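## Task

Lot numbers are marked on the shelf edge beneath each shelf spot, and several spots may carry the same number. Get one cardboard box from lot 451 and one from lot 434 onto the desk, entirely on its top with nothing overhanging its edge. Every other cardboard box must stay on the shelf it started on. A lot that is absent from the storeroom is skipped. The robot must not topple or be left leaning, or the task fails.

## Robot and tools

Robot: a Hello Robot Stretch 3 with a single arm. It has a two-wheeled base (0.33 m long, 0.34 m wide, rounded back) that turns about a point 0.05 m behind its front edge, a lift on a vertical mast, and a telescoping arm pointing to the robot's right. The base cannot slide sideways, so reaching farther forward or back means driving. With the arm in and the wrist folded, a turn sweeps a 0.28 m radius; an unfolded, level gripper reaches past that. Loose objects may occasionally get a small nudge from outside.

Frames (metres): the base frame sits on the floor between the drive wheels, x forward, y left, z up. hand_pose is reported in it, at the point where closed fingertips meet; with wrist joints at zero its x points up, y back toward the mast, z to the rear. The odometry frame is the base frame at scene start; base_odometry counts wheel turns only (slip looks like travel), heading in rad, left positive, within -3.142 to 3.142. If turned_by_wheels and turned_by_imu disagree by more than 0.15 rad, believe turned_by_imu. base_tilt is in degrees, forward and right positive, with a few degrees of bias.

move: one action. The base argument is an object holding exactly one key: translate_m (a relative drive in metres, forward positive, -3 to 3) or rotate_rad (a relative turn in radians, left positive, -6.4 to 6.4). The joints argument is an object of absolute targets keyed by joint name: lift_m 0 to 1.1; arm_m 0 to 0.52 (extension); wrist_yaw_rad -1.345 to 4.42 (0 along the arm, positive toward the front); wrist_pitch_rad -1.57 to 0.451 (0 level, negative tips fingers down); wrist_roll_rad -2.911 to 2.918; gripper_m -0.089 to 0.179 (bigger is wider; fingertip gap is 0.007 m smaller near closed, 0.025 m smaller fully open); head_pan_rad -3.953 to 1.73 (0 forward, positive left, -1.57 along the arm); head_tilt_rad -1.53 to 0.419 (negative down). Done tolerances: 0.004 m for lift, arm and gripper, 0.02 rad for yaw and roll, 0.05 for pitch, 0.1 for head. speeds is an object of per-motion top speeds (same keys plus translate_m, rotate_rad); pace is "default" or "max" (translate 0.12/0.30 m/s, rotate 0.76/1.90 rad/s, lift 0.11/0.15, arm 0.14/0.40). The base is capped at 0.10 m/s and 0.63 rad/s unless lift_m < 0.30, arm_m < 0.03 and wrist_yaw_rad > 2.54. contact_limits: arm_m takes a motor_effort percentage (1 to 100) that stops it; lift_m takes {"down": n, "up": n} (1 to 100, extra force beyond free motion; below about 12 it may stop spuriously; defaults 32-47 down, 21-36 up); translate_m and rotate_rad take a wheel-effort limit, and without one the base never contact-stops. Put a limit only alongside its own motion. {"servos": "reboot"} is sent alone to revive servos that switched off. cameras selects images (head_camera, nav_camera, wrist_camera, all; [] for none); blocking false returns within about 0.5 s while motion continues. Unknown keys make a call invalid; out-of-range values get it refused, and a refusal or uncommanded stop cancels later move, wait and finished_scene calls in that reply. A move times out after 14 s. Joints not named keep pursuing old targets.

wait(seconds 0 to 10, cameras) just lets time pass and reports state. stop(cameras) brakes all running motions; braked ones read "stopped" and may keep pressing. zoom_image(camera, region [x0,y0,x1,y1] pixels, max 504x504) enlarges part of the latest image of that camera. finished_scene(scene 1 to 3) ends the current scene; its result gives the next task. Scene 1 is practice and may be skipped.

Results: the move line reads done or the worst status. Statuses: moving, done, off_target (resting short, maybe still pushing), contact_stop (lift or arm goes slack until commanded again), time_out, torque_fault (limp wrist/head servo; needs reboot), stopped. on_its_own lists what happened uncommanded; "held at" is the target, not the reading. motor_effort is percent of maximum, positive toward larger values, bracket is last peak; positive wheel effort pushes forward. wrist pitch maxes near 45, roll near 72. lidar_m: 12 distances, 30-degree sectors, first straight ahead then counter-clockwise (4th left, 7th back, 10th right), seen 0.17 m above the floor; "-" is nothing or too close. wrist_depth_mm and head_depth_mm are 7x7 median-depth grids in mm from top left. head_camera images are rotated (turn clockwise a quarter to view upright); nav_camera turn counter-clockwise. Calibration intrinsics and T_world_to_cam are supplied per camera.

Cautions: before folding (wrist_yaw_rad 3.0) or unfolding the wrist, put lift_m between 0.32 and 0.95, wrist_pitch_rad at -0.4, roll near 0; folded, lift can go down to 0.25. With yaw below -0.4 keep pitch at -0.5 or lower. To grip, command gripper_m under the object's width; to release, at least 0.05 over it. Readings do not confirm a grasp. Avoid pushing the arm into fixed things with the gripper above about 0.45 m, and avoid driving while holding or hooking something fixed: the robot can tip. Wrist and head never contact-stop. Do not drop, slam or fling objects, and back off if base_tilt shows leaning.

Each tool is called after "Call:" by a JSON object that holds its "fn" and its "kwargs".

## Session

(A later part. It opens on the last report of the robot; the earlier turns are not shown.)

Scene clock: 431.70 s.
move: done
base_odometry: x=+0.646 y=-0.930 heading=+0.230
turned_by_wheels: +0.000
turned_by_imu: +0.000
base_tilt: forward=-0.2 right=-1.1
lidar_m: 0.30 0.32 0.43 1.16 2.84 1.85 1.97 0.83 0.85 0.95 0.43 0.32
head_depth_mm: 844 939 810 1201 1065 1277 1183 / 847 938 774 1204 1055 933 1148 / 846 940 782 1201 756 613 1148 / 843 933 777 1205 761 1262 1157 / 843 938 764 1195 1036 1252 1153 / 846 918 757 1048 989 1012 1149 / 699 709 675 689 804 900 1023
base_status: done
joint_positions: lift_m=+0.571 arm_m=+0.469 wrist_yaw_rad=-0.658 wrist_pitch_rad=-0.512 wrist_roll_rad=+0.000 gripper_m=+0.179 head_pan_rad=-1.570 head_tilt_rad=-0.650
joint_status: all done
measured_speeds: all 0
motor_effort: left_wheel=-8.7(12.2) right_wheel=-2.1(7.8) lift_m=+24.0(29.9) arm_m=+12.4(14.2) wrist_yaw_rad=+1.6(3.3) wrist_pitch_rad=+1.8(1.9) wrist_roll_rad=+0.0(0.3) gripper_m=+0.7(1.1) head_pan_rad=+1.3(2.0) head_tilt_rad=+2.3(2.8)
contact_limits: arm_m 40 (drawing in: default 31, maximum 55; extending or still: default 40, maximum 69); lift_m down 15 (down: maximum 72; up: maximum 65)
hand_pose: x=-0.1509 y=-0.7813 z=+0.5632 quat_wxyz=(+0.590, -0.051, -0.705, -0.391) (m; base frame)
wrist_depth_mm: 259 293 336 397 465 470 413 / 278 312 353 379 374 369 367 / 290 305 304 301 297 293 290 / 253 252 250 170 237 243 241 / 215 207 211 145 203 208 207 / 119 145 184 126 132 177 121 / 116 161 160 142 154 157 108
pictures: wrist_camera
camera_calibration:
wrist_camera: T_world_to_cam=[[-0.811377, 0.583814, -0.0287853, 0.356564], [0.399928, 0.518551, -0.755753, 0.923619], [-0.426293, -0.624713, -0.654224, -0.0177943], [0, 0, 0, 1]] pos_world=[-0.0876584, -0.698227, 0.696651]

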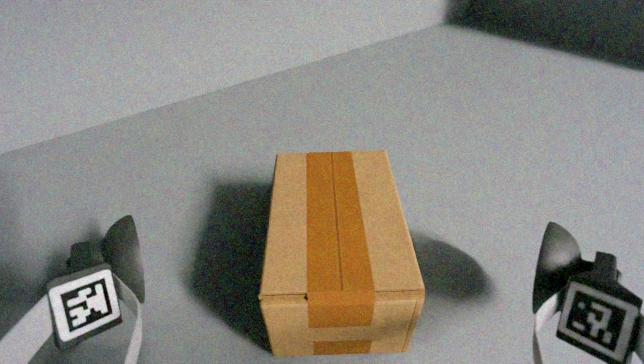

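Call:
{"fn": "move", "kwargs": {"joints": {"gripper_m": 0.045}, "cameras": ["wrist_camera"]}}

Call:
{"fn": "move", "kwargs": {"joints": {"lift_m": 0.605}, "speeds": {"lift_m": 0.05}, "cameras": ["wrist_camera"]}}

Scene clock: 442.63 s.
move: done
base_odometry: x=+0.646 y=-0.930 heading=+0.230
turned_by_wheels: +0.000
turned_by_imu: +0.000
base_tilt: forward=-0.3 right=-1.2
lidar_m: 0.31 0.32 0.43 1.16 2.84 1.84 1.97 0.83 0.85 0.94 0.44 0.32
head_depth_mm: 846 936 809 1203 1071 1280 1181 / 846 939 774 1202 1062 930 1158 / 847 937 782 1202 752 615 1145 / 843 938 779 1201 763 1255 1161 / 847 934 767 1192 1033 1251 1155 / 842 919 758 1048 997 1016 1148 / 700 710 672 690 805 899 1026
base_status: not commanded
joint_positions: lift_m=+0.571 arm_m=+0.469 wrist_yaw_rad=-0.658 wrist_pitch_rad=-0.512 wrist_roll_rad=+0.000 gripper_m=+0.045 head_pan_rad=-1.570 head_tilt_rad=-0.650
joint_status: all done
measured_speeds: all 0
motor_effort: left_wheel=-8.8(9.8) right_wheel=-1.9(2.9) lift_m=+25.6(25.9) arm_m=+1.0(5.2) wrist_yaw_rad=+2.5(2.9) wrist_pitch_rad=+1.7(1.9) wrist_roll_rad=-0.2(0.3) gripper_m=-8.9(82.9) head_pan_rad=+0.1(1.5) head_tilt_rad=+3.8(3.8)
contact_limits: arm_m 40 (drawing in: default 31, maximum 55; extending or still: default 40, maximum 69); lift_m down 15 (down: maximum 72; up: maximum 65)
hand_pose: x=-0.1509 y=-0.7813 z=+0.5632 quat_wxyz=(+0.590, -0.051, -0.705, -0.391) (m; base frame)
wrist_depth_mm: 262 291 334 396 468 473 410 / 278 311 353 381 378 375 368 / 291 306 304 300 298 295 292 / 253 252 251 170 245 245 242 / 215 214 159 145 149 208 207 / 187 186 130 132 131 177 181 / 169 113 156 155 158 154 161
pictures: wrist_camera
camera_calibration:
wrist_camera: T_world_to_cam=[[-0.81138, 0.58381, -0.0287786, 0.356557], [0.399845, 0.518446, -0.755869, 0.923635], [-0.426364, -0.624804, -0.65409, -0.0179469], [0, 0, 0, 1]] pos_world=[-0.0876598, -0.698229, 0.69667]

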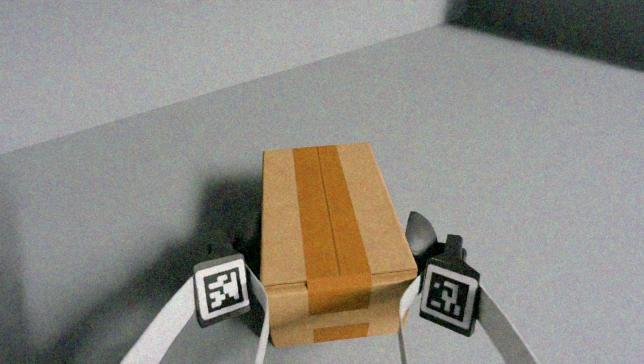

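Scene clock: 443.83 s.
move: done
base_odometry: x=+0.646 y=-0.930 heading=+0.230
turned_by_wheels: +0.000
turned_by_imu: +0.000
base_tilt: forward=-0.5 right=-1.2
lidar_m: 0.31 0.32 0.43 1.16 2.84 1.85 1.97 0.83 0.85 0.94 0.44 0.32
head_depth_mm: 848 937 807 1208 1064 1284 1184 / 846 937 777 1210 1055 908 463 / 842 935 784 1180 728 877 1161 / 846 935 780 1198 756 1254 1159 / 843 936 768 1199 1037 1247 1156 / 842 921 758 1054 993 1015 1147 / 699 709 672 688 801 890 1025
base_status: not commanded
joint_positions: lift_m=+0.605 arm_m=+0.469 wrist_yaw_rad=-0.658 wrist_pitch_rad=-0.520 wrist_roll_rad=+0.000 gripper_m=+0.045 head_pan_rad=-1.570 head_tilt_rad=-0.650
joint_status: all done
measured_speeds: all 0
motor_effort: left_wheel=-9.0(9.5) right_wheel=-2.3(2.6) lift_m=+29.5(34.9) arm_m=-1.5(2.4) wrist_yaw_rad=+1.5(2.7) wrist_pitch_rad=+3.2(3.3) wrist_roll_rad=-0.2(0.6) gripper_m=-7.7(8.9) head_pan_rad=+0.7(0.8) head_tilt_rad=+3.4(3.9)
contact_limits: arm_m 40 (drawing in: default 31, maximum 55; extending or still: default 40, maximum 69)
hand_pose: x=-0.1502 y=-0.7804 z=+0.5955 quat_wxyz=(+0.588, -0.048, -0.705, -0.393) (m; base frame)
wrist_depth_mm: 261 294 338 395 488 500 413 / 277 315 364 424 450 439 415 / 300 334 361 359 351 349 346 / 302 301 299 175 294 290 290 / 258 256 156 147 150 249 249 / 224 223 130 132 132 217 216 / 199 112 192 155 186 189 193
pictures: wrist_camera
camera_calibration:
wrist_camera: T_world_to_cam=[[-0.811238, 0.583994, -0.0290458, 0.357851], [0.40346, 0.523116, -0.750713, 0.948449], [-0.423218, -0.620725, -0.65999, 0.0112552], [0, 0, 0, 1]] pos_world=[-0.0875957, -0.698145, 0.729835]

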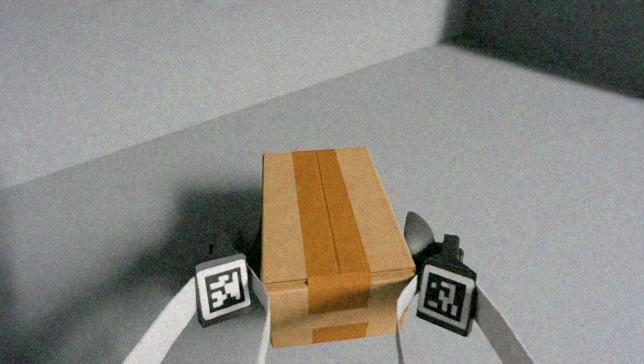

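Call:
{"fn": "move", "kwargs": {"joints": {"arm_m": 0.03, "lift_m": 0.66}, "contact_limits": {"arm_m": 40}, "cameras": []}}

Call:
{"fn": "move", "kwargs": {"base": {"rotate_rad": -1.247}, "joints": {"lift_m": 0.8}, "cameras": ["wrist_camera"]}}

Call:
{"fn": "move", "kwargs": {"base": {"translate_m": -1.0}, "joints": {"wrist_yaw_rad": 0.0, "wrist_pitch_rad": -0.3}, "cameras": []}}

Call:
{"fn": "move", "kwargs": {"base": {"translate_m": -0.594}, "cameras": ["wrist_camera", "nav_camera"]}}

Scene clock: 487.93 s.
move: done
base_odometry: x=+0.646 y=-0.930 heading=+0.230
turned_by_wheels: +0.000
turned_by_imu: +0.000
base_tilt: forward=-0.2 right=-0.9
lidar_m: 0.31 0.32 0.43 1.16 2.84 1.85 1.97 0.83 0.85 0.94 0.44 0.32
head_depth_mm: 846 942 813 1210 1065 1277 1180 / 848 937 774 1208 1061 1271 603 / 845 936 785 1194 1053 1256 467 / 842 938 777 1202 1046 1259 1167 / 843 931 766 1198 1037 1245 1158 / 848 923 759 1050 997 1014 1144 / 700 710 672 689 803 896 1028
base_status: not commanded
joint_positions: lift_m=+0.660 arm_m=+0.030 wrist_yaw_rad=-0.658 wrist_pitch_rad=-0.520 wrist_roll_rad=+0.000 gripper_m=+0.045 head_pan_rad=-1.570 head_tilt_rad=-0.650
joint_status: all done
measured_speeds: all 0
motor_effort: left_wheel=-8.6(9.5) right_wheel=-2.2(3.0) lift_m=+30.8(34.2) arm_m=-13.3(15.6) wrist_yaw_rad=+2.7(3.5) wrist_pitch_rad=+3.3(3.4) wrist_roll_rad=-0.1(0.3) gripper_m=-7.3(8.2) head_pan_rad=-0.4(1.2) head_tilt_rad=+2.4(3.8)
contact_limits: arm_m 40 (drawing in: default 31, maximum 55; extending or still: default 40, maximum 69)
hand_pose: x=-0.1501 y=-0.3413 z=+0.6504 quat_wxyz=(+0.588, -0.048, -0.705, -0.393) (m; base frame)
wrist_depth_mm: - - 759 786 635 677 929 / 576 608 594 585 587 - - / 481 473 471 481 731 - - / 392 391 402 174 810 - - / 345 364 152 147 149 - - / - - 130 133 132 892 901 / - 103 127 157 758 783 805
pictures: none
No camera images: "cameras" was empty.

Scene clock: 491.00 s.
move: done
base_odometry: x=+0.646 y=-0.930 heading=-1.017
turned_by_wheels: -1.247
turned_by_imu: -1.227
base_tilt: forward=-0.3 right=-1.2
lidar_m: 0.55 0.34 0.31 0.31 0.37 0.69 3.62 1.84 1.97 1.64 0.83 1.03
head_depth_mm: 1600 1754 1942 2123 1816 1458 - / 1641 1814 2012 2181 1828 548 - / 1702 1889 2109 2259 1795 1454 - / 1744 1918 2163 2228 1782 1439 1210 / 1403 1513 1708 1942 1715 1439 1208 / 1461 1334 1761 1403 1664 1401 1204 / 1438 1298 1601 1183 1086 1233 1182
base_status: done
joint_positions: lift_m=+0.800 arm_m=+0.030 wrist_yaw_rad=-0.658 wrist_pitch_rad=-0.521 wrist_roll_rad=+0.000 gripper_m=+0.045 head_pan_rad=-1.570 head_tilt_rad=-0.650
joint_status: all done
measured_speeds: all 0
motor_effort: left_wheel=+6.6(13.0) right_wheel=-10.2(13.0) lift_m=+26.8(34.3) arm_m=-11.1(13.3) wrist_yaw_rad=+1.0(3.2) wrist_pitch_rad=+3.4(3.5) wrist_roll_rad=+0.1(0.3) gripper_m=-8.0(8.3) head_pan_rad=-0.8(1.3) head_tilt_rad=+1.9(3.3)
contact_limits: arm_m 40 (drawing in: default 31, maximum 55; extending or still: default 40, maximum 69)
hand_pose: x=-0.1500 y=-0.3413 z=+0.7903 quat_wxyz=(+0.588, -0.048, -0.705, -0.393) (m; base frame)
wrist_depth_mm: - - - - - - - / - - - - - - - / - - - - - - - / - - - 174 - - - / - - 156 146 152 - - / - - 131 133 132 - - / - 112 935 157 927 914 947
pictures: wrist_camera
camera_calibration:
wrist_camera: T_world_to_cam=[[-0.811416, 0.583744, -0.0290935, 0.107133], [0.403901, 0.52406, -0.749816, 0.864517], [-0.422454, -0.620164, -0.661006, 0.413524], [0, 0, 0, 1]] pos_world=[-0.087555, -0.259145, 0.924688]

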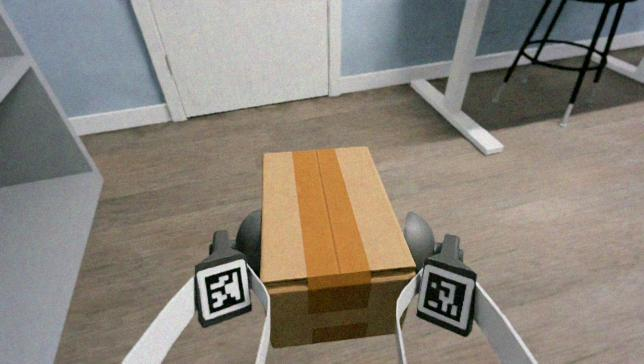

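Scene clock: 502.10 s.
move: done
base_odometry: x=+0.120 y=-0.080 heading=-1.016
turned_by_wheels: +0.000
turned_by_imu: +0.000
base_tilt: forward=-0.2 right=-1.2
lidar_m: 1.13 0.70 0.63 0.63 0.76 1.43 2.78 1.15 1.22 1.67 1.95 1.54
head_depth_mm: 1339 1477 1540 1104 1764 1466 - / 1388 1512 1677 1832 1762 1459 - / 1416 1565 1735 1973 1803 1377 - / 1454 1613 1808 2073 1769 364 364 / 1509 1676 1882 2137 1765 1397 1198 / 1566 1735 1981 2177 1756 1440 1198 / 1628 1823 2071 2247 1747 1430 1203
base_status: done
joint_positions: lift_m=+0.800 arm_m=+0.030 wrist_yaw_rad=-0.003 wrist_pitch_rad=-0.331 wrist_roll_rad=+0.000 gripper_m=+0.045 head_pan_rad=-1.570 head_tilt_rad=-0.650
joint_status: all done
measured_speeds: all 0
motor_effort: left_wheel=-0.9(9.7) right_wheel=-10.6(15.5) lift_m=+24.6(27.2) arm_m=+9.9(11.1) wrist_yaw_rad=+3.0(5.5) wrist_pitch_rad=+5.3(7.7) wrist_roll_rad=+0.1(0.3) gripper_m=-7.6(8.5) head_pan_rad=-2.1(2.5) head_tilt_rad=-0.1(2.8)
contact_limits: arm_m 40 (drawing in: default 31, maximum 55; extending or still: default 40, maximum 69)
hand_pose: x=-0.0222 y=-0.4094 z=+0.8326 quat_wxyz=(+0.698, +0.116, -0.697, -0.118) (m; base frame)
wrist_depth_mm: - - - - - - - / - - - - - - - / - - - - - - - / - - - 174 - - - / - - 155 147 152 - - / - - 130 133 132 - - / - 112 - 157 - - -
pictures: none
No camera images: "cameras" was empty.

Scene clock: 509.17 s.
move: done
base_odometry: x=-0.193 y=+0.425 heading=-1.016
turned_by_wheels: +0.000
turned_by_imu: +0.001
base_tilt: forward=-0.3 right=-1.3
lidar_m: 1.47 0.91 0.82 0.82 0.99 2.21 2.22 1.28 0.82 1.10 1.75 2.08
head_depth_mm: 1188 1296 1400 1057 896 1400 - / 1213 1338 1430 1055 1109 1432 - / 1267 1390 1466 1046 1642 1268 - / 1299 1444 1482 1029 890 364 364 / 1345 1491 1566 1024 1613 1404 1210 / 1399 1554 1710 1053 1761 1437 1201 / 1432 1580 1816 1995 1752 1416 1203
base_status: done
joint_positions: lift_m=+0.800 arm_m=+0.030 wrist_yaw_rad=-0.003 wrist_pitch_rad=-0.331 wrist_roll_rad=+0.000 gripper_m=+0.045 head_pan_rad=-1.570 head_tilt_rad=-0.650
joint_status: not commanded
measured_speeds: all 0
motor_effort: left_wheel=-1.3(9.6) right_wheel=-11.5(14.5) lift_m=+25.6(26.0) arm_m=+12.4(14.1) wrist_yaw_rad=+2.4(3.3) wrist_pitch_rad=+5.3(5.4) wrist_roll_rad=+0.0(0.3) gripper_m=-7.9(8.3) head_pan_rad=-2.6(3.4) head_tilt_rad=-0.5(1.2)
contact_limits: arm_m 40 (drawing in: default 31, maximum 55; extending or still: default 40, maximum 69)
hand_pose: x=-0.0221 y=-0.4094 z=+0.8326 quat_wxyz=(+0.698, +0.116, -0.697, -0.118) (m; base frame)
wrist_depth_mm: - - - - - - - / - - - - - - - / - - - - - - - / - - - 174 937 - - / - - 156 147 151 710 - / - - 130 132 131 - - / - 112 - 157 - - -
pictures: nav_camera (sideways), wrist_camera
camera_calibration:
nav_camera: T_world_to_cam=[[0.0176052, -0.583722, 0.811763, -1.01318], [-0.999786, -0.0191317, 0.00792573, 0.0459595], [0.010904, -0.811728, -0.583933, 0.713083], [0, 0, 0, 1]] pos_world=[0.0560115, -0.0117062, 1.23849]
wrist_camera: T_world_to_cam=[[-0.999098, -0.0362277, -0.0221689, -0.0118434], [0.000678421, 0.50828, -0.861192, 0.957685], [0.042467, -0.860429, -0.507797, 0.237604], [0, 0, 0, 1]] pos_world=[-0.0225728, -0.282759, 0.945142]

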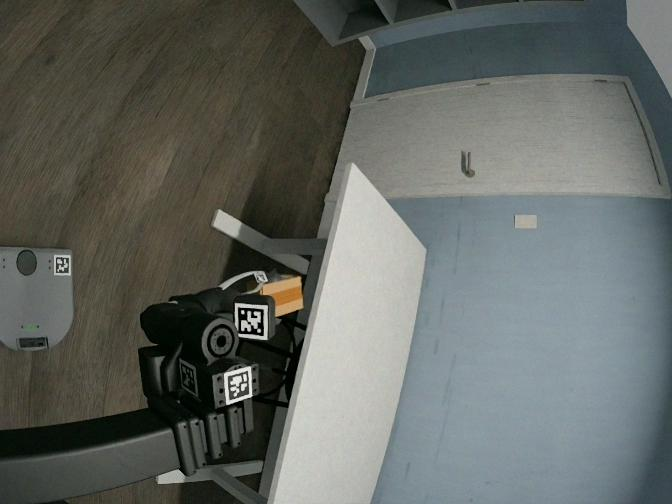

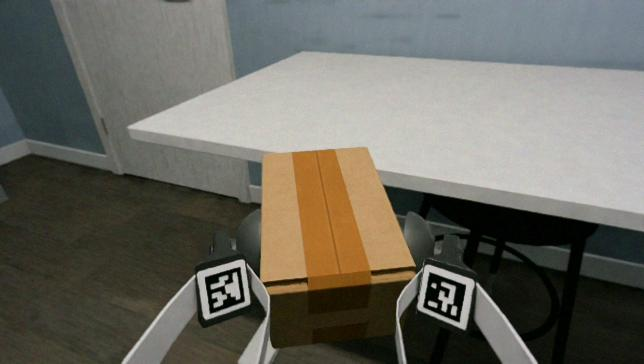

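Call:
{"fn": "move", "kwargs": {"base": {"rotate_rad": -0.348}, "joints": {"lift_m": 0.83, "wrist_pitch_rad": -0.5}, "cameras": []}}

Call:
{"fn": "move", "kwargs": {"joints": {"arm_m": 0.45}, "contact_limits": {"arm_m": 40}, "cameras": ["head_camera", "wrist_camera"]}}

Scene clock: 525.80 s.
move: done
base_odometry: x=-0.193 y=+0.425 heading=-1.364
turned_by_wheels: -0.348
turned_by_imu: -0.342
base_tilt: forward=-0.4 right=-1.2
lidar_m: 2.08 1.18 0.85 0.82 0.84 1.14 2.21 2.14 0.99 0.82 1.12 2.04
head_depth_mm: 1242 1374 1476 1050 1710 1517 - / 1240 1381 1472 1051 1682 1496 - / 1236 1366 1462 1038 1629 1379 - / 1230 1360 1448 1025 1158 357 350 / 1227 1359 1448 1021 1603 1391 1208 / 1231 1365 1448 1006 1645 1423 1210 / 1223 1356 1427 1002 1445 1414 1204
base_status: done
joint_positions: lift_m=+0.830 arm_m=+0.030 wrist_yaw_rad=-0.002 wrist_pitch_rad=-0.520 wrist_roll_rad=+0.000 gripper_m=+0.045 head_pan_rad=-1.570 head_tilt_rad=-0.650
joint_status: all done
measured_speeds: all 0
motor_effort: left_wheel=+8.1(11.3) right_wheel=-10.0(14.5) lift_m=+31.2(34.2) arm_m=+12.3(13.5) wrist_yaw_rad=+2.7(2.7) wrist_pitch_rad=+3.2(5.1) wrist_roll_rad=+0.0(0.3) gripper_m=-7.5(8.2) head_pan_rad=-2.8(3.8) head_tilt_rad=-1.2(2.0)
contact_limits: arm_m 40 (drawing in: default 31, maximum 55; extending or still: default 40, maximum 69)
hand_pose: x=-0.0221 y=-0.3854 z=+0.8205 quat_wxyz=(+0.683, +0.181, -0.683, -0.183) (m; base frame)
wrist_depth_mm: - - - - - - - / - - - - - - - / - - - 738 - - - / - - - 174 - - - / - - 155 147 152 - - / - - 130 133 131 - - / - 112 961 157 940 950 970
pictures: none
No camera images: "cameras" was empty.

Scene clock: 530.10 s.
move: done
base_odometry: x=-0.193 y=+0.425 heading=-1.364
turned_by_wheels: +0.000
turned_by_imu: +0.000
base_tilt: forward=-0.3 right=-1.1
lidar_m: 2.08 1.18 0.85 0.82 0.85 1.14 2.21 2.14 0.99 0.82 1.12 2.04
head_depth_mm: 1240 1376 1466 1056 870 299 - / 1236 1370 1451 468 364 1415 1230 / 1230 1354 1460 610 1635 1443 1226 / 1221 1364 1450 887 1627 1406 1209 / 1228 1360 1442 1016 1614 1442 1215 / 1231 1363 1453 1007 1646 1426 1199 / 1223 1365 1417 1002 1458 1417 1187
base_status: not commanded
joint_positions: lift_m=+0.830 arm_m=+0.450 wrist_yaw_rad=-0.002 wrist_pitch_rad=-0.520 wrist_roll_rad=+0.000 gripper_m=+0.045 head_pan_rad=-1.570 head_tilt_rad=-0.650
joint_status: all done
measured_speeds: all 0
motor_effort: left_wheel=+8.5(8.5) right_wheel=-10.7(11.4) lift_m=+28.9(31.9) arm_m=+12.5(15.4) wrist_yaw_rad=+1.9(3.4) wrist_pitch_rad=+3.3(3.4) wrist_roll_rad=-0.2(0.5) gripper_m=-7.8(8.2) head_pan_rad=-3.0(3.5) head_tilt_rad=-2.0(2.8)
contact_limits: arm_m 40 (drawing in: default 31, maximum 55; extending or still: default 40, maximum 69)
hand_pose: x=-0.0221 y=-0.8053 z=+0.8204 quat_wxyz=(+0.683, +0.181, -0.683, -0.183) (m; base frame)
wrist_depth_mm: - - - - - - - / - - - - - - - / - - - - - - - / - - - 174 - - - / - - 152 147 147 - - / 270 275 131 132 132 263 260 / 238 112 230 156 224 222 230
pictures: head_camera (sideways), wrist_camera
camera_calibration:
head_camera: T_world_to_cam=[[-0.0466731, 0.561857, -0.825917, 1.09026], [0.997496, -0.0177724, -0.0684594, 0.0826435], [-0.0531428, -0.827044, -0.55962, 0.684185], [0, 0, 0, 1]] pos_world=[0.00480884, -0.0452501, 1.28901]
wrist_camera: T_world_to_cam=[[-0.999084, -0.0314157, -0.0290664, -0.0168491], [0.00104357, 0.661045, -0.750346, 1.18052], [0.0427868, -0.749688, -0.660407, 0.105185], [0, 0, 0, 1]] pos_world=[-0.0225661, -0.702048, 0.954771]

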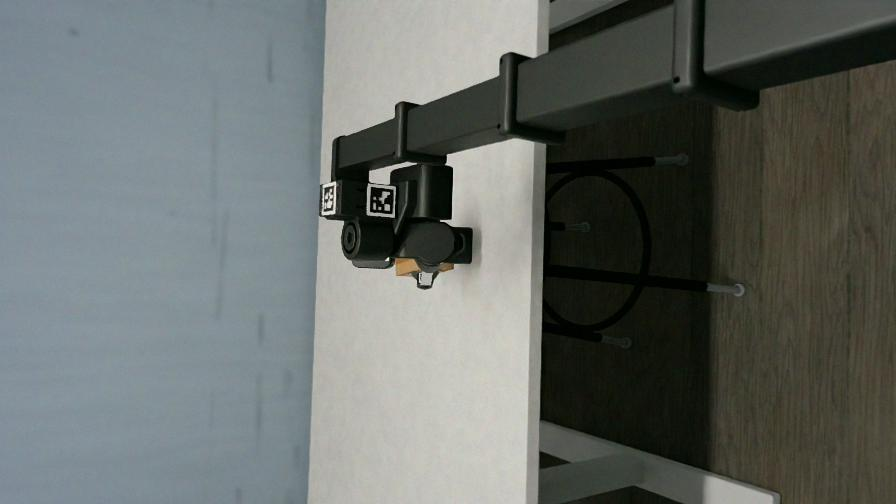

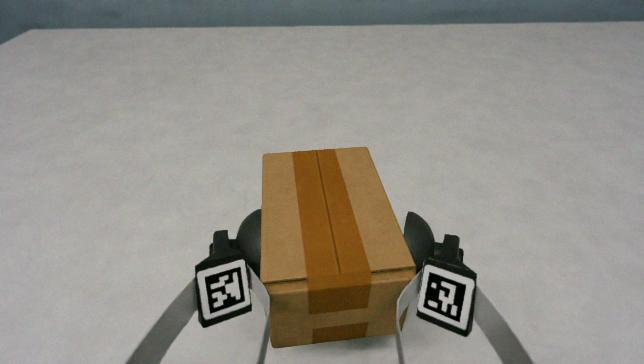

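Call:
{"fn": "move", "kwargs": {"joints": {"lift_m": 0.785}, "cameras": []}}

Call:
{"fn": "move", "kwargs": {"joints": {"lift_m": 0.754}, "speeds": {"lift_m": 0.03}, "contact_limits": {"lift_m": {"down": 13}}, "cameras": ["wrist_camera"]}}

Scene clock: 544.37 s.
move: done
base_odometry: x=-0.193 y=+0.425 heading=-1.364
turned_by_wheels: +0.000
turned_by_imu: +0.000
base_tilt: forward=-0.2 right=-1.2
lidar_m: 2.08 1.18 0.85 0.82 0.84 1.14 2.21 2.13 0.99 0.82 1.12 2.03
head_depth_mm: 1236 1373 1475 1053 1694 335 292 / 1234 1378 1469 1006 405 343 1152 / 1233 1366 1460 615 1393 1452 1223 / 1236 1362 1453 711 1626 1398 1215 / 1236 1358 1460 1014 1602 1428 1207 / 1227 1359 1450 1009 1647 1424 1206 / 1222 1360 1414 998 1446 1422 1200
base_status: not commanded
joint_positions: lift_m=+0.785 arm_m=+0.450 wrist_yaw_rad=-0.002 wrist_pitch_rad=-0.521 wrist_roll_rad=+0.000 gripper_m=+0.045 head_pan_rad=-1.570 head_tilt_rad=-0.650
joint_status: all done
measured_speeds: all 0
motor_effort: left_wheel=+8.0(8.3) right_wheel=-10.2(11.0) lift_m=+23.6(26.5) arm_m=+0.8(4.4) wrist_yaw_rad=+2.2(2.8) wrist_pitch_rad=+3.4(3.5) wrist_roll_rad=+0.1(0.3) gripper_m=-7.7(8.2) head_pan_rad=-2.7(3.0) head_tilt_rad=-2.8(2.8)
contact_limits: arm_m 40 (drawing in: default 31, maximum 55; extending or still: default 40, maximum 69)
hand_pose: x=-0.0221 y=-0.8053 z=+0.7754 quat_wxyz=(+0.683, +0.181, -0.683, -0.183) (m; base frame)
wrist_depth_mm: - - - - - - - / - - - - - - - / - - - - - - - / 281 271 270 174 275 271 269 / 248 248 157 147 150 241 239 / 218 217 130 132 132 211 209 / 193 112 186 156 179 182 186
pictures: none
No camera images: "cameras" was empty.

Scene clock: 545.83 s.
move: done
base_odometry: x=-0.193 y=+0.425 heading=-1.364
turned_by_wheels: +0.000
turned_by_imu: +0.000
base_tilt: forward=-0.4 right=-1.3
lidar_m: 2.08 1.18 0.85 0.82 0.84 1.14 2.22 2.14 0.99 0.82 1.12 2.03
head_depth_mm: 1231 1373 1468 1062 1697 1461 302 / 1234 1371 1454 1044 461 370 316 / 1233 1368 1462 635 1301 1448 1222 / 1229 1365 1459 662 1633 1402 1215 / 1236 1362 1456 1014 1603 1434 1210 / 1228 1352 1440 1009 1648 1429 1202 / 1227 1352 1421 1001 1461 1412 1199
base_status: not commanded
joint_positions: lift_m=+0.754 arm_m=+0.450 wrist_yaw_rad=-0.002 wrist_pitch_rad=-0.499 wrist_roll_rad=+0.000 gripper_m=+0.045 head_pan_rad=-1.570 head_tilt_rad=-0.650
joint_status: all done
measured_speeds: all 0
motor_effort: left_wheel=+7.4(8.3) right_wheel=-9.8(10.8) lift_m=+20.5(26.4) arm_m=-3.3(3.4) wrist_yaw_rad=+1.4(3.2) wrist_pitch_rad=-0.8(3.4) wrist_roll_rad=-0.1(0.3) gripper_m=-7.5(8.2) head_pan_rad=-2.4(3.0) head_tilt_rad=-2.3(3.0)
contact_limits: arm_m 40 (drawing in: default 31, maximum 55; extending or still: default 40, maximum 69); lift_m down 13 (down: maximum 72; up: maximum 65)
hand_pose: x=-0.0221 y=-0.8085 z=+0.7490 quat_wxyz=(+0.685, +0.174, -0.685, -0.176) (m; base frame)
wrist_depth_mm: - - - - - - - / - - - - - - - / - - - - - - 272 / 257 255 252 171 249 246 244 / 217 215 160 145 149 209 207 / 187 187 130 133 131 177 181 / 165 112 160 155 158 154 160
pictures: wrist_camera
camera_calibration:
wrist_camera: T_world_to_cam=[[-0.999084, -0.0320733, -0.0283234, -0.0201128], [0.000981079, 0.644584, -0.764533, 1.12636], [0.0427779, -0.76386, -0.643962, 0.0318807], [0, 0, 0, 1]] pos_world=[-0.0225632, -0.702326, 0.881099]

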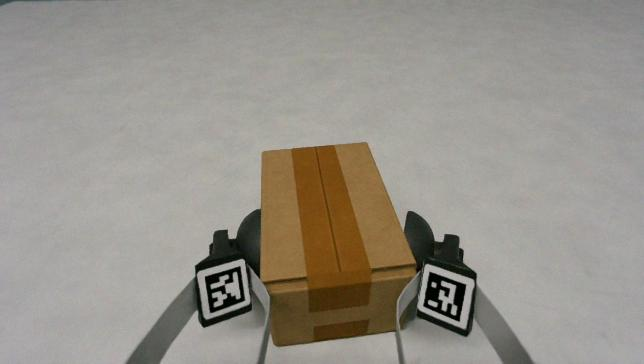

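Call:
{"fn": "move", "kwargs": {"joints": {"gripper_m": 0.13}, "cameras": ["wrist_camera"]}}

Call:
{"fn": "move", "kwargs": {"joints": {"gripper_m": 0.179, "lift_m": 0.762}, "cameras": []}}

Call:
{"fn": "move", "kwargs": {"joints": {"arm_m": 0.02}, "pace": "max", "cameras": ["wrist_camera", "head_camera"]}}

Scene clock: 556.23 s.
move: done
base_odometry: x=-0.193 y=+0.425 heading=-1.364
turned_by_wheels: +0.000
turned_by_imu: +0.000
base_tilt: forward=-0.4 right=-1.3
lidar_m: 2.08 1.18 0.85 0.82 0.84 1.14 2.21 2.13 0.99 0.82 1.12 2.04
head_depth_mm: 1235 1371 1455 1061 1704 1462 302 / 1234 1368 1463 1048 461 369 316 / 1225 1367 1455 635 1305 1452 1229 / 1224 1364 1444 663 1624 1407 1218 / 1230 1357 1453 1017 1610 1431 1202 / 1230 1359 1437 1008 1651 1426 1203 / 1222 1352 1417 997 1465 1409 1195
base_status: not commanded
joint_positions: lift_m=+0.754 arm_m=+0.450 wrist_yaw_rad=-0.002 wrist_pitch_rad=-0.511 wrist_roll_rad=+0.000 gripper_m=+0.130 head_pan_rad=-1.570 head_tilt_rad=-0.650
joint_status: all done
measured_speeds: all 0
motor_effort: left_wheel=+7.8(8.0) right_wheel=-10.1(10.5) lift_m=+28.0(28.1) arm_m=-13.3(13.3) wrist_yaw_rad=+2.5(2.6) wrist_pitch_rad=+1.6(1.7) wrist_roll_rad=-0.2(0.3) gripper_m=+0.1(81.0) head_pan_rad=-2.1(2.6) head_tilt_rad=-3.9(4.0)
contact_limits: arm_m 40 (drawing in: default 31, maximum 55; extending or still: default 40, maximum 69); lift_m down 13 (down: maximum 72; up: maximum 65)
hand_pose: x=-0.0220 y=-0.8067 z=+0.7464 quat_wxyz=(+0.684, +0.178, -0.684, -0.180) (m; base frame)
wrist_depth_mm: - - - - - - - / - - - - - - - / - - 274 186 269 275 274 / 249 246 244 165 239 239 237 / 210 209 202 141 199 197 202 / 184 128 176 131 170 123 176 / 99 154 160 156 158 150 114
pictures: wrist_camera
camera_calibration:
wrist_camera: T_world_to_cam=[[-0.999074, -0.031994, -0.0287501, -0.0196843], [0.000823883, 0.654036, -0.756463, 1.12477], [0.0430059, -0.755787, -0.653404, 0.0451224], [0, 0, 0, 1]] pos_world=[-0.0225333, -0.702168, 0.879766]

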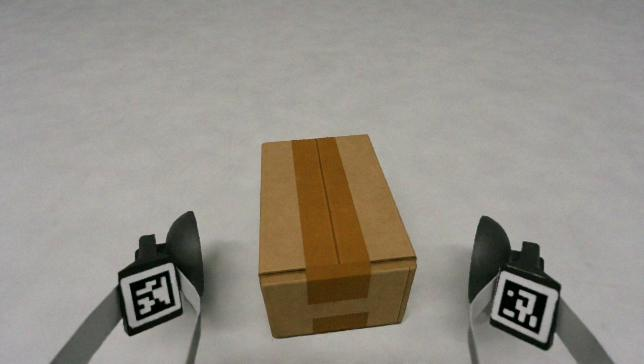

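Scene clock: 557.27 s.
move: done
base_odometry: x=-0.193 y=+0.425 heading=-1.364
turned_by_wheels: +0.000
turned_by_imu: +0.000
base_tilt: forward=-0.3 right=-1.1
lidar_m: 2.08 1.18 0.85 0.82 0.84 1.14 2.21 2.13 0.99 0.82 1.12 2.04
head_depth_mm: 1240 1374 1468 1058 1685 1434 300 / 1236 1366 1464 1047 450 361 318 / 1228 1372 1459 628 1299 1450 1223 / 1228 1364 1451 657 1617 1408 1214 / 1224 1364 1449 1018 1599 1445 1207 / 1226 1355 1437 1010 1645 1434 1205 / 1218 1368 1427 1000 1453 1424 1194
base_status: not commanded
joint_positions: lift_m=+0.762 arm_m=+0.450 wrist_yaw_rad=-0.002 wrist_pitch_rad=-0.512 wrist_roll_rad=+0.000 gripper_m=+0.179 head_pan_rad=-1.570 head_tilt_rad=-0.650
joint_status: all done
measured_speeds: all 0
motor_effort: left_wheel=+7.2(7.9) right_wheel=-10.4(10.4) lift_m=+26.1(32.5) arm_m=-12.9(13.3) wrist_yaw_rad=-0.1(2.7) wrist_pitch_rad=+1.7(1.8) wrist_roll_rad=+0.1(0.3) gripper_m=+0.6(82.4) head_pan_rad=-1.8(2.6) head_tilt_rad=-3.9(3.9)
contact_limits: arm_m 40 (drawing in: default 31, maximum 55; extending or still: default 40, maximum 69)
hand_pose: x=-0.0220 y=-0.8066 z=+0.7543 quat_wxyz=(+0.684, +0.178, -0.684, -0.180) (m; base frame)
wrist_depth_mm: - - - - - - - / - - - - - - - / - - - - - - - / 261 260 256 177 251 253 249 / 222 220 218 151 209 215 212 / 119 181 190 137 179 186 122 / 118 165 168 160 163 162 108
pictures: none
No camera images: "cameras" was empty.

Scene clock: 559.63 s.
move: done
base_odometry: x=-0.193 y=+0.425 heading=-1.364
turned_by_wheels: +0.000
turned_by_imu: +0.000
base_tilt: forward=-0.2 right=-1.3
lidar_m: 2.08 1.18 0.85 0.82 0.84 1.14 2.21 2.13 0.99 0.82 1.12 2.03
head_depth_mm: 1236 1378 1467 1056 1704 1470 1254 / 1229 1370 1463 1044 1698 1462 1251 / 1228 1360 1463 1034 1620 1449 385 / 1223 1369 1475 985 1617 1390 385 / 1223 1359 1453 1020 1611 1430 1186 / 1224 1354 1440 1010 1654 1426 1202 / 1218 1355 1427 1003 1469 1426 1198
base_status: not commanded
joint_positions: lift_m=+0.762 arm_m=+0.020 wrist_yaw_rad=-0.002 wrist_pitch_rad=-0.513 wrist_roll_rad=+0.000 gripper_m=+0.179 head_pan_rad=-1.570 head_tilt_rad=-0.650
joint_status: all done
measured_speeds: all 0
motor_effort: left_wheel=+7.4(8.2) right_wheel=-9.4(10.5) lift_m=+27.3(27.3) arm_m=-13.1(14.3) wrist_yaw_rad=+1.4(2.5) wrist_pitch_rad=+1.9(2.0) wrist_roll_rad=+0.1(0.3) gripper_m=+0.4(1.3) head_pan_rad=-2.2(2.6) head_tilt_rad=-3.9(4.4)
hand_pose: x=-0.0220 y=-0.3764 z=+0.7540 quat_wxyz=(+0.684, +0.179, -0.684, -0.180) (m; base frame)
wrist_depth_mm: - - - 483 - - - / - - - 754 780 - - / - - - - - - - / - - - - - - - / - - - - - - - / 119 142 - - - - 121 / 119 928 928 922 909 892 108
pictures: head_camera (sideways), wrist_camera
camera_calibration:
head_camera: T_world_to_cam=[[-0.0466729, 0.561857, -0.825917, 1.09026], [0.997496, -0.0177727, -0.0684593, 0.0826435], [-0.0531431, -0.827044, -0.55962, 0.684185], [0, 0, 0, 1]] pos_world=[0.00480882, -0.0452501, 1.28901]
wrist_camera: T_world_to_cam=[[-0.999074, -0.0319389, -0.0288134, -0.00563065], [0.000827975, 0.65544, -0.755246, 0.848724], [0.0430072, -0.754571, -0.654807, 0.376802], [0, 0, 0, 1]] pos_world=[-0.0225334, -0.272144, 0.887566]

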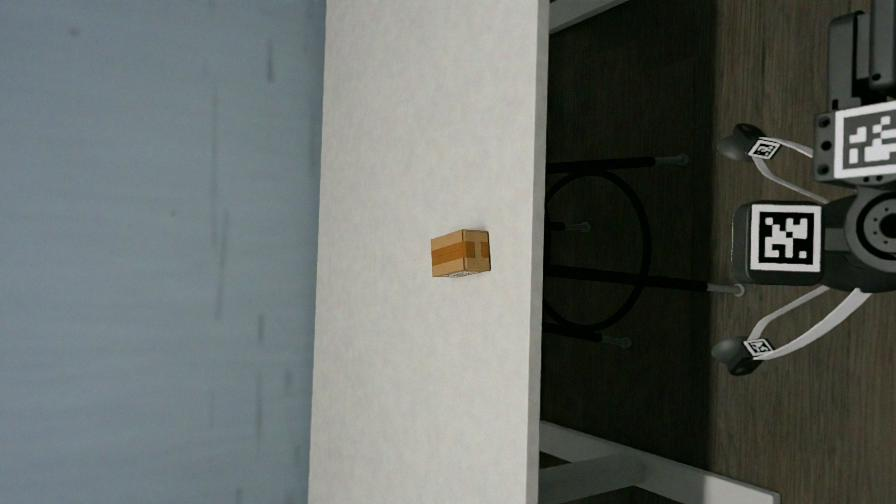

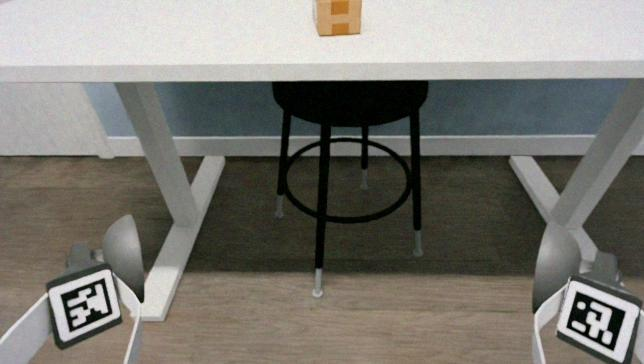

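Call:
{"fn": "move", "kwargs": {"joints": {"wrist_yaw_rad": 3.0, "wrist_pitch_rad": -0.4, "gripper_m": 0.0, "arm_m": 0.0}, "pace": "max", "cameras": []}}

Call:
{"fn": "move", "kwargs": {"base": {"rotate_rad": -0.379}, "joints": {"lift_m": 0.28, "head_pan_rad": -3.1, "head_tilt_rad": -0.3}, "pace": "max", "cameras": ["nav_camera"]}}

Call:
{"fn": "move", "kwargs": {"base": {"translate_m": -1.763}, "speeds": {"translate_m": 0.28}, "cameras": ["nav_camera"]}}

Scene clock: 588.37 s.
move: done
base_odometry: x=-0.193 y=+0.425 heading=-1.364
turned_by_wheels: +0.000
turned_by_imu: +0.000
base_tilt: forward=-0.3 right=-1.3
lidar_m: 2.08 1.18 0.85 0.82 0.85 1.14 2.21 2.13 0.99 0.82 1.12 2.04
head_depth_mm: 1240 1379 1462 1060 1695 1467 1265 / 1239 1370 1459 1050 1695 1458 1262 / 1230 1374 1466 1039 1639 1445 1247 / 1228 1367 1459 983 1633 1408 1214 / 1224 1358 1448 1017 1604 1448 1204 / 1229 1359 1458 1013 1653 1422 1205 / 1226 1356 1429 1000 1457 1409 1190
base_status: not commanded
joint_positions: lift_m=+0.762 arm_m=+0.001 wrist_yaw_rad=+2.997 wrist_pitch_rad=-0.420 wrist_roll_rad=+0.000 gripper_m=+0.000 head_pan_rad=-1.570 head_tilt_rad=-0.650
joint_status: all done
measured_speeds: all 0
motor_effort: left_wheel=+7.1(7.7) right_wheel=-9.8(10.5) lift_m=+23.3(31.8) arm_m=-11.5(14.0) wrist_yaw_rad=+2.6(6.2) wrist_pitch_rad=+3.2(5.6) wrist_roll_rad=+0.1(0.3) gripper_m=-0.9(83.2) head_pan_rad=-1.9(2.2) head_tilt_rad=-4.5(5.4)
hand_pose: x=+0.0111 y=+0.0762 z=+0.7742 quat_wxyz=(+0.197, +0.700, +0.097, +0.679) (m; base frame)
wrist_depth_mm: 746 139 788 811 853 885 906 / 827 150 861 907 933 967 - / 914 163 938 990 - - - / 980 181 225 - - - - / - - 215 154 - - - / - - 220 130 - - - / 992 - 121 974 947 963 954
pictures: none
No camera images: "cameras" was empty.

Scene clock: 592.37 s.
move: done
base_odometry: x=-0.193 y=+0.425 heading=-1.742
turned_by_wheels: -0.379
turned_by_imu: -0.372
base_tilt: forward=-0.4 right=-1.2
lidar_m: 2.33 2.08 1.03 0.83 0.82 0.89 1.35 2.22 1.29 0.98 0.82 1.12
head_depth_mm: 1140 1156 1175 1186 1214 1239 1259 / 2279 2393 2479 1435 1447 1478 1487 / 2199 2285 2426 2607 2698 2072 1569 / 2100 2178 2319 2453 2572 2066 1574 / 2021 2113 2213 2341 2463 2025 1567 / 1952 2018 2117 2240 2374 2038 1563 / 1881 1966 2031 2151 2262 1998 1559
base_status: done
joint_positions: lift_m=+0.280 arm_m=+0.001 wrist_yaw_rad=+2.997 wrist_pitch_rad=-0.419 wrist_roll_rad=+0.000 gripper_m=+0.000 head_pan_rad=-3.100 head_tilt_rad=-0.298
joint_status: all done
measured_speeds: all 0
motor_effort: left_wheel=+8.0(12.6) right_wheel=-8.5(13.3) lift_m=+22.7(26.4) arm_m=-13.2(13.3) wrist_yaw_rad=+3.1(3.7) wrist_pitch_rad=+3.0(3.3) wrist_roll_rad=+0.1(0.4) gripper_m=-0.8(1.6) head_pan_rad=+3.4(6.0) head_tilt_rad=-1.7(7.7)
hand_pose: x=+0.0111 y=+0.0765 z=+0.2926 quat_wxyz=(+0.197, +0.700, +0.097, +0.680) (m; base frame)
wrist_depth_mm: 644 139 828 924 - - - / 693 150 890 992 - - - / 755 163 895 945 927 907 905 / 757 186 686 727 719 715 704 / 620 594 215 154 595 594 596 / 522 519 220 130 498 506 497 / 284 276 121 265 424 438 439
pictures: nav_camera (sideways)
camera_calibration:
nav_camera: T_world_to_cam=[[-0.266937, -0.0280538, 0.963306, -1.20915], [-0.0554632, 0.998367, 0.0137057, 0.0326692], [-0.962117, -0.0497694, -0.268057, 0.30798], [0, 0, 0, 1]] pos_world=[-0.0246418, -0.0512091, 1.24689]

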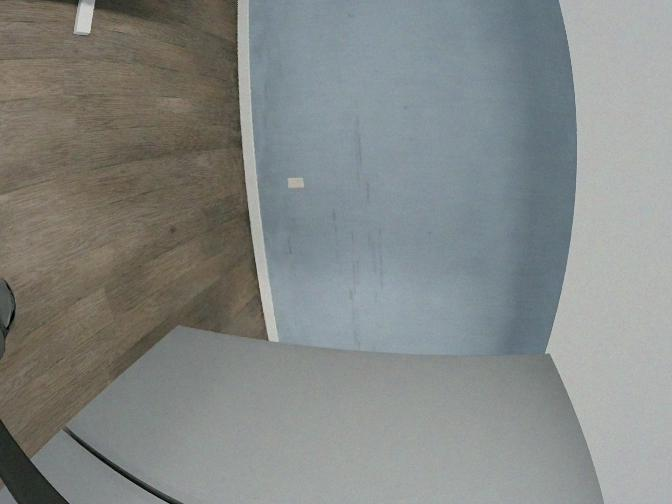

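Scene clock: 601.27 s.
move: done
base_odometry: x=+0.108 y=+2.162 heading=-1.742
turned_by_wheels: +0.000
turned_by_imu: -0.002
base_tilt: forward=-0.3 right=-1.2
lidar_m: 3.51 0.45 0.47 0.71 1.56 0.75 0.60 0.59 0.64 0.98 2.15 1.88
head_depth_mm: 607 641 677 724 771 826 891 / 579 611 644 682 730 780 836 / 556 584 616 653 693 738 786 / 532 559 590 620 659 699 744 / 512 537 564 594 626 664 704 / 494 517 541 568 599 633 668 / 476 497 520 546 572 603 637
base_status: done
joint_positions: lift_m=+0.280 arm_m=+0.001 wrist_yaw_rad=+2.997 wrist_pitch_rad=-0.419 wrist_roll_rad=+0.000 gripper_m=+0.000 head_pan_rad=-3.100 head_tilt_rad=-0.300
joint_status: not commanded
measured_speeds: all 0
motor_effort: left_wheel=-1.5(11.1) right_wheel=-12.1(16.1) lift_m=+29.3(31.6) arm_m=-13.2(13.4) wrist_yaw_rad=+1.5(3.3) wrist_pitch_rad=+3.0(3.1) wrist_roll_rad=+0.2(0.4) gripper_m=-0.6(1.6) head_pan_rad=+3.1(4.0) head_tilt_rad=-3.0(4.4)
hand_pose: x=+0.0111 y=+0.0765 z=+0.2926 quat_wxyz=(+0.197, +0.700, +0.097, +0.680) (m; base frame)
wrist_depth_mm: - 139 - - - 463 379 / - 149 - - - 474 410 / 966 164 898 929 - 488 444 / 753 184 680 725 705 496 529 / 618 593 215 154 601 569 568 / 518 518 220 131 492 502 501 / 282 275 121 266 420 442 437
pictures: nav_camera (sideways)
camera_calibration:
nav_camera: T_world_to_cam=[[-0.269355, -0.0282784, 0.962626, -1.20824], [-0.0559588, 0.998339, 0.0136695, 0.0327194], [-0.961414, -0.0501854, -0.270491, 0.311143], [0, 0, 0, 1]] pos_world=[-0.0244791, -0.0512175, 1.2468]

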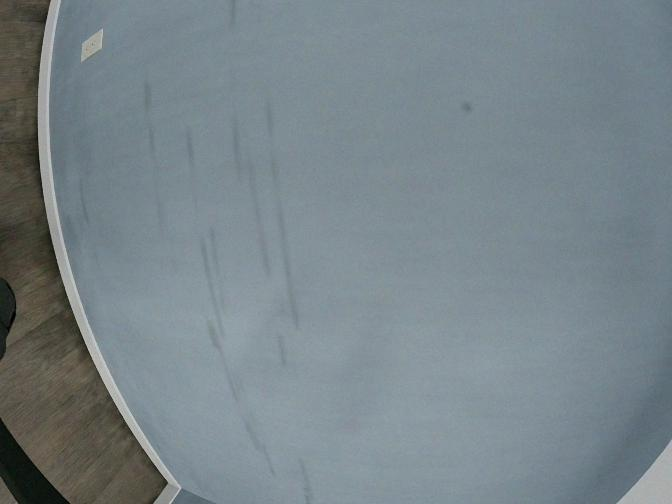

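Call:
{"fn": "move", "kwargs": {"base": {"rotate_rad": -1.215}, "pace": "max", "cameras": ["head_camera"]}}

Scene clock: 628.17 s.
move: done
base_odometry: x=+0.108 y=+2.162 heading=-2.957
turned_by_wheels: -1.215
turned_by_imu: -1.191
base_tilt: forward=-0.2 right=-1.2
lidar_m: 2.13 1.88 2.48 0.63 0.50 0.60 1.61 0.86 0.62 0.59 0.61 0.82
head_depth_mm: 1413 1487 1558 1644 1737 1825 1593 / 1409 1495 1555 1647 1736 1819 1586 / 1415 1477 1562 1639 1737 1825 1575 / 1426 1486 1571 1649 1732 1822 1570 / 1424 1491 1561 1635 1724 1820 1562 / 1420 1493 1574 1637 1726 1814 1548 / 1427 1483 1549 1633 1707 1782 1545
base_status: done
joint_positions: lift_m=+0.280 arm_m=+0.001 wrist_yaw_rad=+2.997 wrist_pitch_rad=-0.419 wrist_roll_rad=+0.000 gripper_m=+0.000 head_pan_rad=-3.100 head_tilt_rad=-0.300
joint_status: not commanded
measured_speeds: all 0
motor_effort: left_wheel=+5.8(14.2) right_wheel=-6.6(15.5) lift_m=+26.9(28.2) arm_m=-12.2(13.6) wrist_yaw_rad=+2.5(3.4) wrist_pitch_rad=+2.9(3.1) wrist_roll_rad=-0.2(0.3) gripper_m=-0.8(1.4) head_pan_rad=+3.4(3.7) head_tilt_rad=-3.3(3.3)
hand_pose: x=+0.0111 y=+0.0765 z=+0.2926 quat_wxyz=(+0.197, +0.700, +0.097, +0.680) (m; base frame)
wrist_depth_mm: 406 139 - - - - - / 447 150 - - - - - / 488 163 851 947 918 920 911 / - 178 667 740 721 711 710 / 580 572 213 155 607 593 596 / 527 517 220 130 495 510 502 / 286 276 122 265 423 440 434
pictures: head_camera (sideways)
camera_calibration:
head_camera: T_world_to_cam=[[0.242784, 0.056438, -0.968437, 1.27445], [0.000756808, -0.998317, -0.0579896, 0.0751222], [-0.97008, 0.013346, -0.242418, 0.277001], [0, 0, 0, 1]] pos_world=[-0.0407603, -0.000628645, 1.30573]

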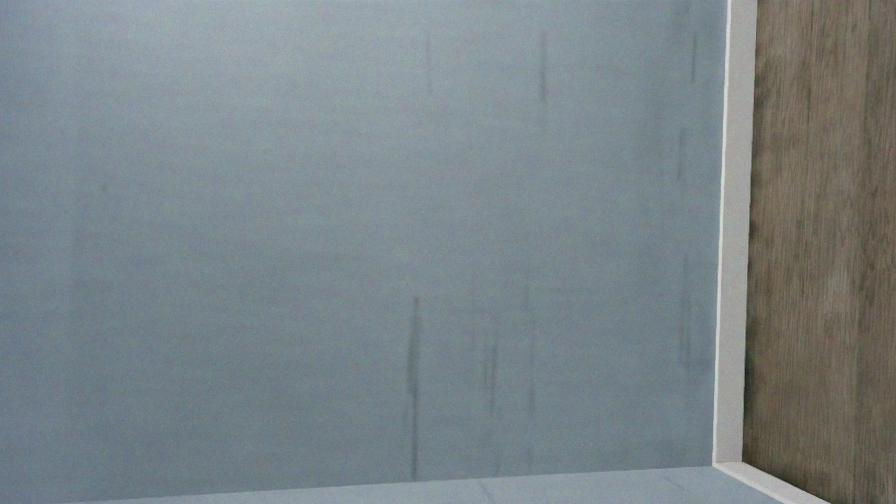

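Call:
{"fn": "move", "kwargs": {"base": {"translate_m": -1.2}, "joints": {"head_pan_rad": -3.5, "head_tilt_rad": -0.4}, "speeds": {"translate_m": 0.28}, "cameras": ["nav_camera"]}}

Call:
{"fn": "move", "kwargs": {"base": {"rotate_rad": 1.59}, "joints": {"head_pan_rad": -0.6, "head_tilt_rad": -0.4}, "pace": "max", "cameras": ["nav_camera"]}}

Scene clock: 653.50 s.
move: done
base_odometry: x=+1.287 y=+2.383 heading=-2.956
turned_by_wheels: +0.000
turned_by_imu: -0.002
base_tilt: forward=-0.3 right=-1.2
lidar_m: 2.20 0.71 1.41 1.80 0.61 0.44 0.42 0.44 0.59 0.62 0.64 0.86
head_depth_mm: 417 448 487 533 588 653 736 / 398 427 462 503 551 607 678 / 381 408 438 475 519 569 631 / 365 389 418 451 489 535 588 / 350 372 399 429 463 503 552 / 337 357 381 408 440 476 519 / 325 343 365 390 418 451 490
base_status: done
joint_positions: lift_m=+0.280 arm_m=+0.001 wrist_yaw_rad=+2.997 wrist_pitch_rad=-0.419 wrist_roll_rad=+0.000 gripper_m=+0.000 head_pan_rad=-3.500 head_tilt_rad=-0.400
joint_status: all done
measured_speeds: all 0
motor_effort: left_wheel=-2.5(10.8) right_wheel=-10.7(16.6) lift_m=+23.7(26.0) arm_m=-5.8(10.7) wrist_yaw_rad=+2.7(3.4) wrist_pitch_rad=+3.0(3.1) wrist_roll_rad=+0.2(0.4) gripper_m=-1.1(1.6) head_pan_rad=+3.6(6.5) head_tilt_rad=+5.4(5.7)
hand_pose: x=+0.0111 y=+0.0765 z=+0.2926 quat_wxyz=(+0.197, +0.700, +0.097, +0.680) (m; base frame)
wrist_depth_mm: 578 139 - - - - - / 634 149 - - - - - / 623 163 894 946 935 867 - / 623 185 674 741 723 716 683 / 579 590 215 154 595 598 593 / 516 518 220 131 493 510 507 / 284 276 121 265 421 441 441
pictures: nav_camera (sideways)
camera_calibration:
nav_camera: T_world_to_cam=[[-0.347949, 0.112143, 0.930782, -1.16618], [0.336071, 0.941758, 0.0121665, 0.0322866], [-0.875207, 0.317043, -0.365372, 0.4341], [0, 0, 0, 1]] pos_world=[-0.0366957, -0.0372552, 1.24368]

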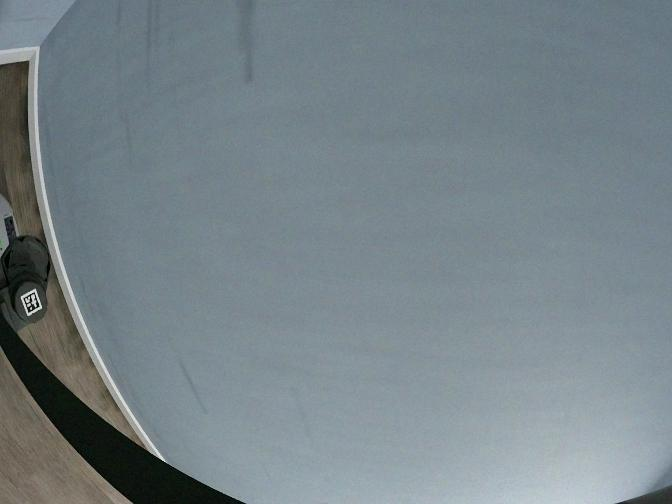

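Scene clock: 656.07 s.
move: done
base_odometry: x=+1.287 y=+2.383 heading=-1.367
turned_by_wheels: +1.590
turned_by_imu: +1.559
base_tilt: forward=-0.4 right=-1.2
lidar_m: 1.79 0.61 0.44 0.42 0.43 0.59 0.62 0.64 0.86 2.22 0.72 1.41
head_depth_mm: 1036 970 651 686 744 844 983 / 1171 1223 1300 952 1382 994 899 / 1320 1384 1462 1037 1463 1113 1353 / 1309 1419 1510 1232 1441 1532 1347 / 1238 1310 1391 1503 1523 1700 1419 / 1193 1303 1391 1801 1980 1727 1419 / 1928 2011 2149 2294 2335 1769 1410
base_status: done
joint_positions: lift_m=+0.280 arm_m=+0.001 wrist_yaw_rad=+2.997 wrist_pitch_rad=-0.419 wrist_roll_rad=+0.000 gripper_m=+0.000 head_pan_rad=-0.592 head_tilt_rad=-0.400
joint_status: all done
measured_speeds: translate_m=+0.000 rotate_rad=+0.000 lift_m=+0.000 arm_m=+0.000 wrist_yaw_rad=+0.000 wrist_pitch_rad=+0.000 wrist_roll_rad=+0.000 head_pan_rad=-0.024 head_tilt_rad=+0.000
motor_effort: left_wheel=-6.8(15.2) right_wheel=+6.7(14.3) lift_m=+23.8(24.9) arm_m=-12.2(13.4) wrist_yaw_rad=+2.8(3.5) wrist_pitch_rad=+2.9(3.0) wrist_roll_rad=-0.1(0.3) gripper_m=-1.1(1.6) head_pan_rad=-3.2(7.2) head_tilt_rad=+4.1(7.8)
hand_pose: x=+0.0111 y=+0.0765 z=+0.2926 quat_wxyz=(+0.197, +0.700, +0.097, +0.680) (m; base frame)
wrist_depth_mm: 395 139 425 439 450 468 486 / 434 149 462 473 493 514 530 / 474 164 493 527 546 568 592 / 517 185 534 575 595 620 650 / 558 568 214 154 593 590 586 / 523 518 220 130 492 507 506 / 284 275 121 266 422 441 439
pictures: nav_camera (sideways)
camera_calibration:
nav_camera: T_world_to_cam=[[0.312215, -0.189216, 0.930978, -1.17047], [-0.544554, -0.838638, 0.0121748, 0.0376475], [0.778449, -0.510769, -0.364873, 0.423364], [0, 0, 0, 1]] pos_world=[0.0563707, 0.0263432, 1.24369]

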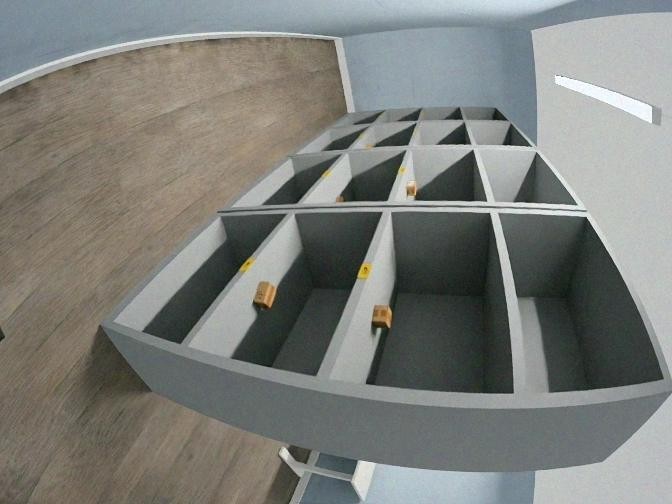

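Call:
{"fn": "zoom_image", "kwargs": {"camera": "nav_camera", "region": [228, 245, 268, 285]}}

Call:
{"fn": "zoom_image", "kwargs": {"camera": "nav_camera", "region": [344, 251, 384, 291]}}

Call:
{"fn": "zoom_image", "kwargs": {"camera": "nav_camera", "region": [310, 120, 420, 210]}}

Scaled by 12.600 from the camera's 672x504 image, which has a finer 792x594 frame.

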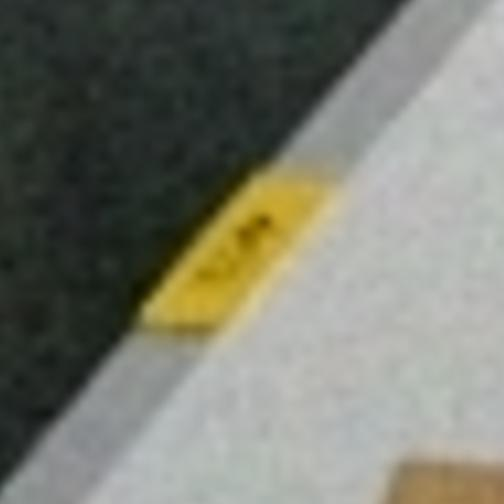

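Scaled by 12.600 from the camera's 672x504 image, which has a finer 792x594 frame.

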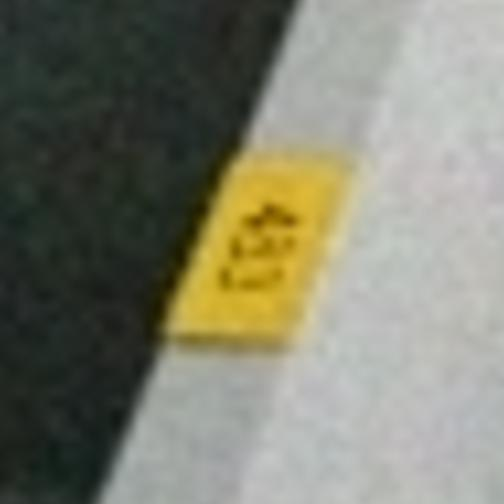

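Scaled by 4.582 from the camera's 672x504 image, which has a finer 792x594 frame.

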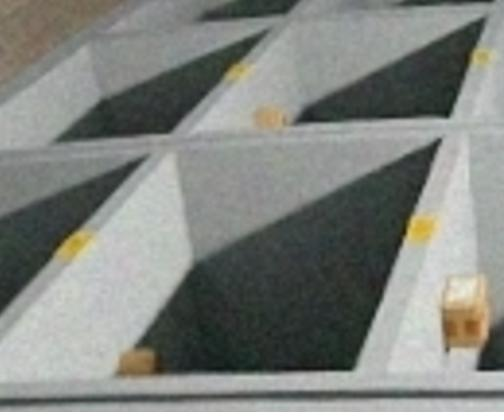

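Call:
{"fn": "move", "kwargs": {"base": {"translate_m": 0.45}, "joints": {"head_pan_rad": -0.58, "head_tilt_rad": -0.45}, "speeds": {"translate_m": 0.28}, "cameras": ["head_camera"]}}

Scene clock: 688.93 s.
move: done
base_odometry: x=+1.378 y=+1.942 heading=-1.367
turned_by_wheels: +0.000
turned_by_imu: +0.000
base_tilt: forward=-0.3 right=-1.3
lidar_m: 1.83 0.63 0.45 0.43 0.44 0.60 1.07 1.10 1.48 0.58 1.07 1.02
head_depth_mm: 679 1109 1166 843 1255 1032 849 / 827 1057 1160 897 1368 1014 1234 / 859 973 1058 1049 1258 1098 1296 / 862 923 997 1085 1190 1324 1333 / 1663 1821 1584 1974 1543 1601 1366 / 1580 1711 1773 1912 2046 1702 1364 / 1539 1669 2041 2584 2146 1683 1352
base_status: done
joint_positions: lift_m=+0.280 arm_m=+0.001 wrist_yaw_rad=+2.997 wrist_pitch_rad=-0.419 wrist_roll_rad=+0.000 gripper_m=+0.000 head_pan_rad=-0.580 head_tilt_rad=-0.450
joint_status: all done
measured_speeds: all 0
motor_effort: left_wheel=+2.6(10.3) right_wheel=+9.7(14.8) lift_m=+26.5(26.5) arm_m=-12.3(12.7) wrist_yaw_rad=+1.2(3.5) wrist_pitch_rad=+2.9(3.1) wrist_roll_rad=-0.2(0.4) gripper_m=-1.1(1.6) head_pan_rad=+3.1(6.0) head_tilt_rad=-4.3(5.9)
hand_pose: x=+0.0111 y=+0.0765 z=+0.2926 quat_wxyz=(+0.197, +0.700, +0.097, +0.680) (m; base frame)
wrist_depth_mm: 406 139 432 446 465 471 487 / 440 149 467 482 502 525 542 / 483 163 505 540 554 575 598 / 530 186 550 582 602 634 662 / 572 568 215 154 600 600 596 / 525 525 220 131 498 508 502 / 283 276 121 266 421 438 441
pictures: head_camera (sideways)
camera_calibration:
head_camera: T_world_to_cam=[[-0.348883, 0.173256, -0.921012, 1.21613], [0.573167, 0.81698, -0.0634319, 0.0787039], [0.741458, -0.550024, -0.384336, 0.45126], [0, 0, 0, 1]] pos_world=[0.0445881, -0.0267986, 1.2985]

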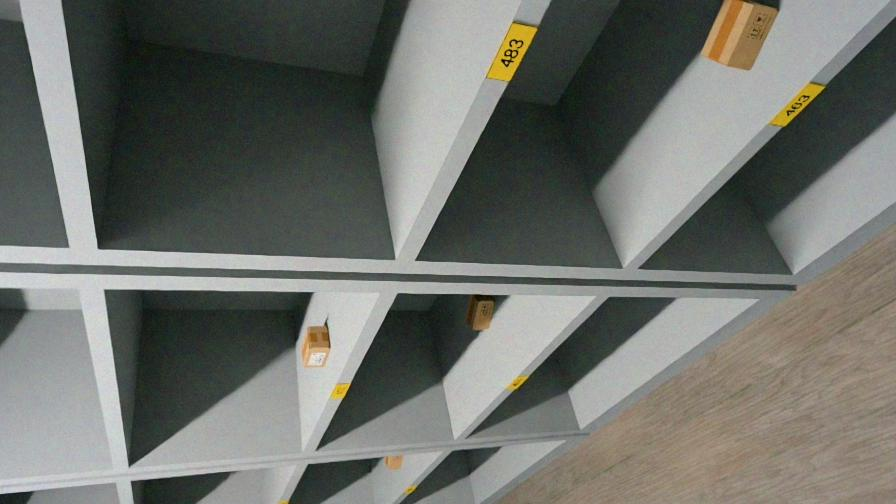

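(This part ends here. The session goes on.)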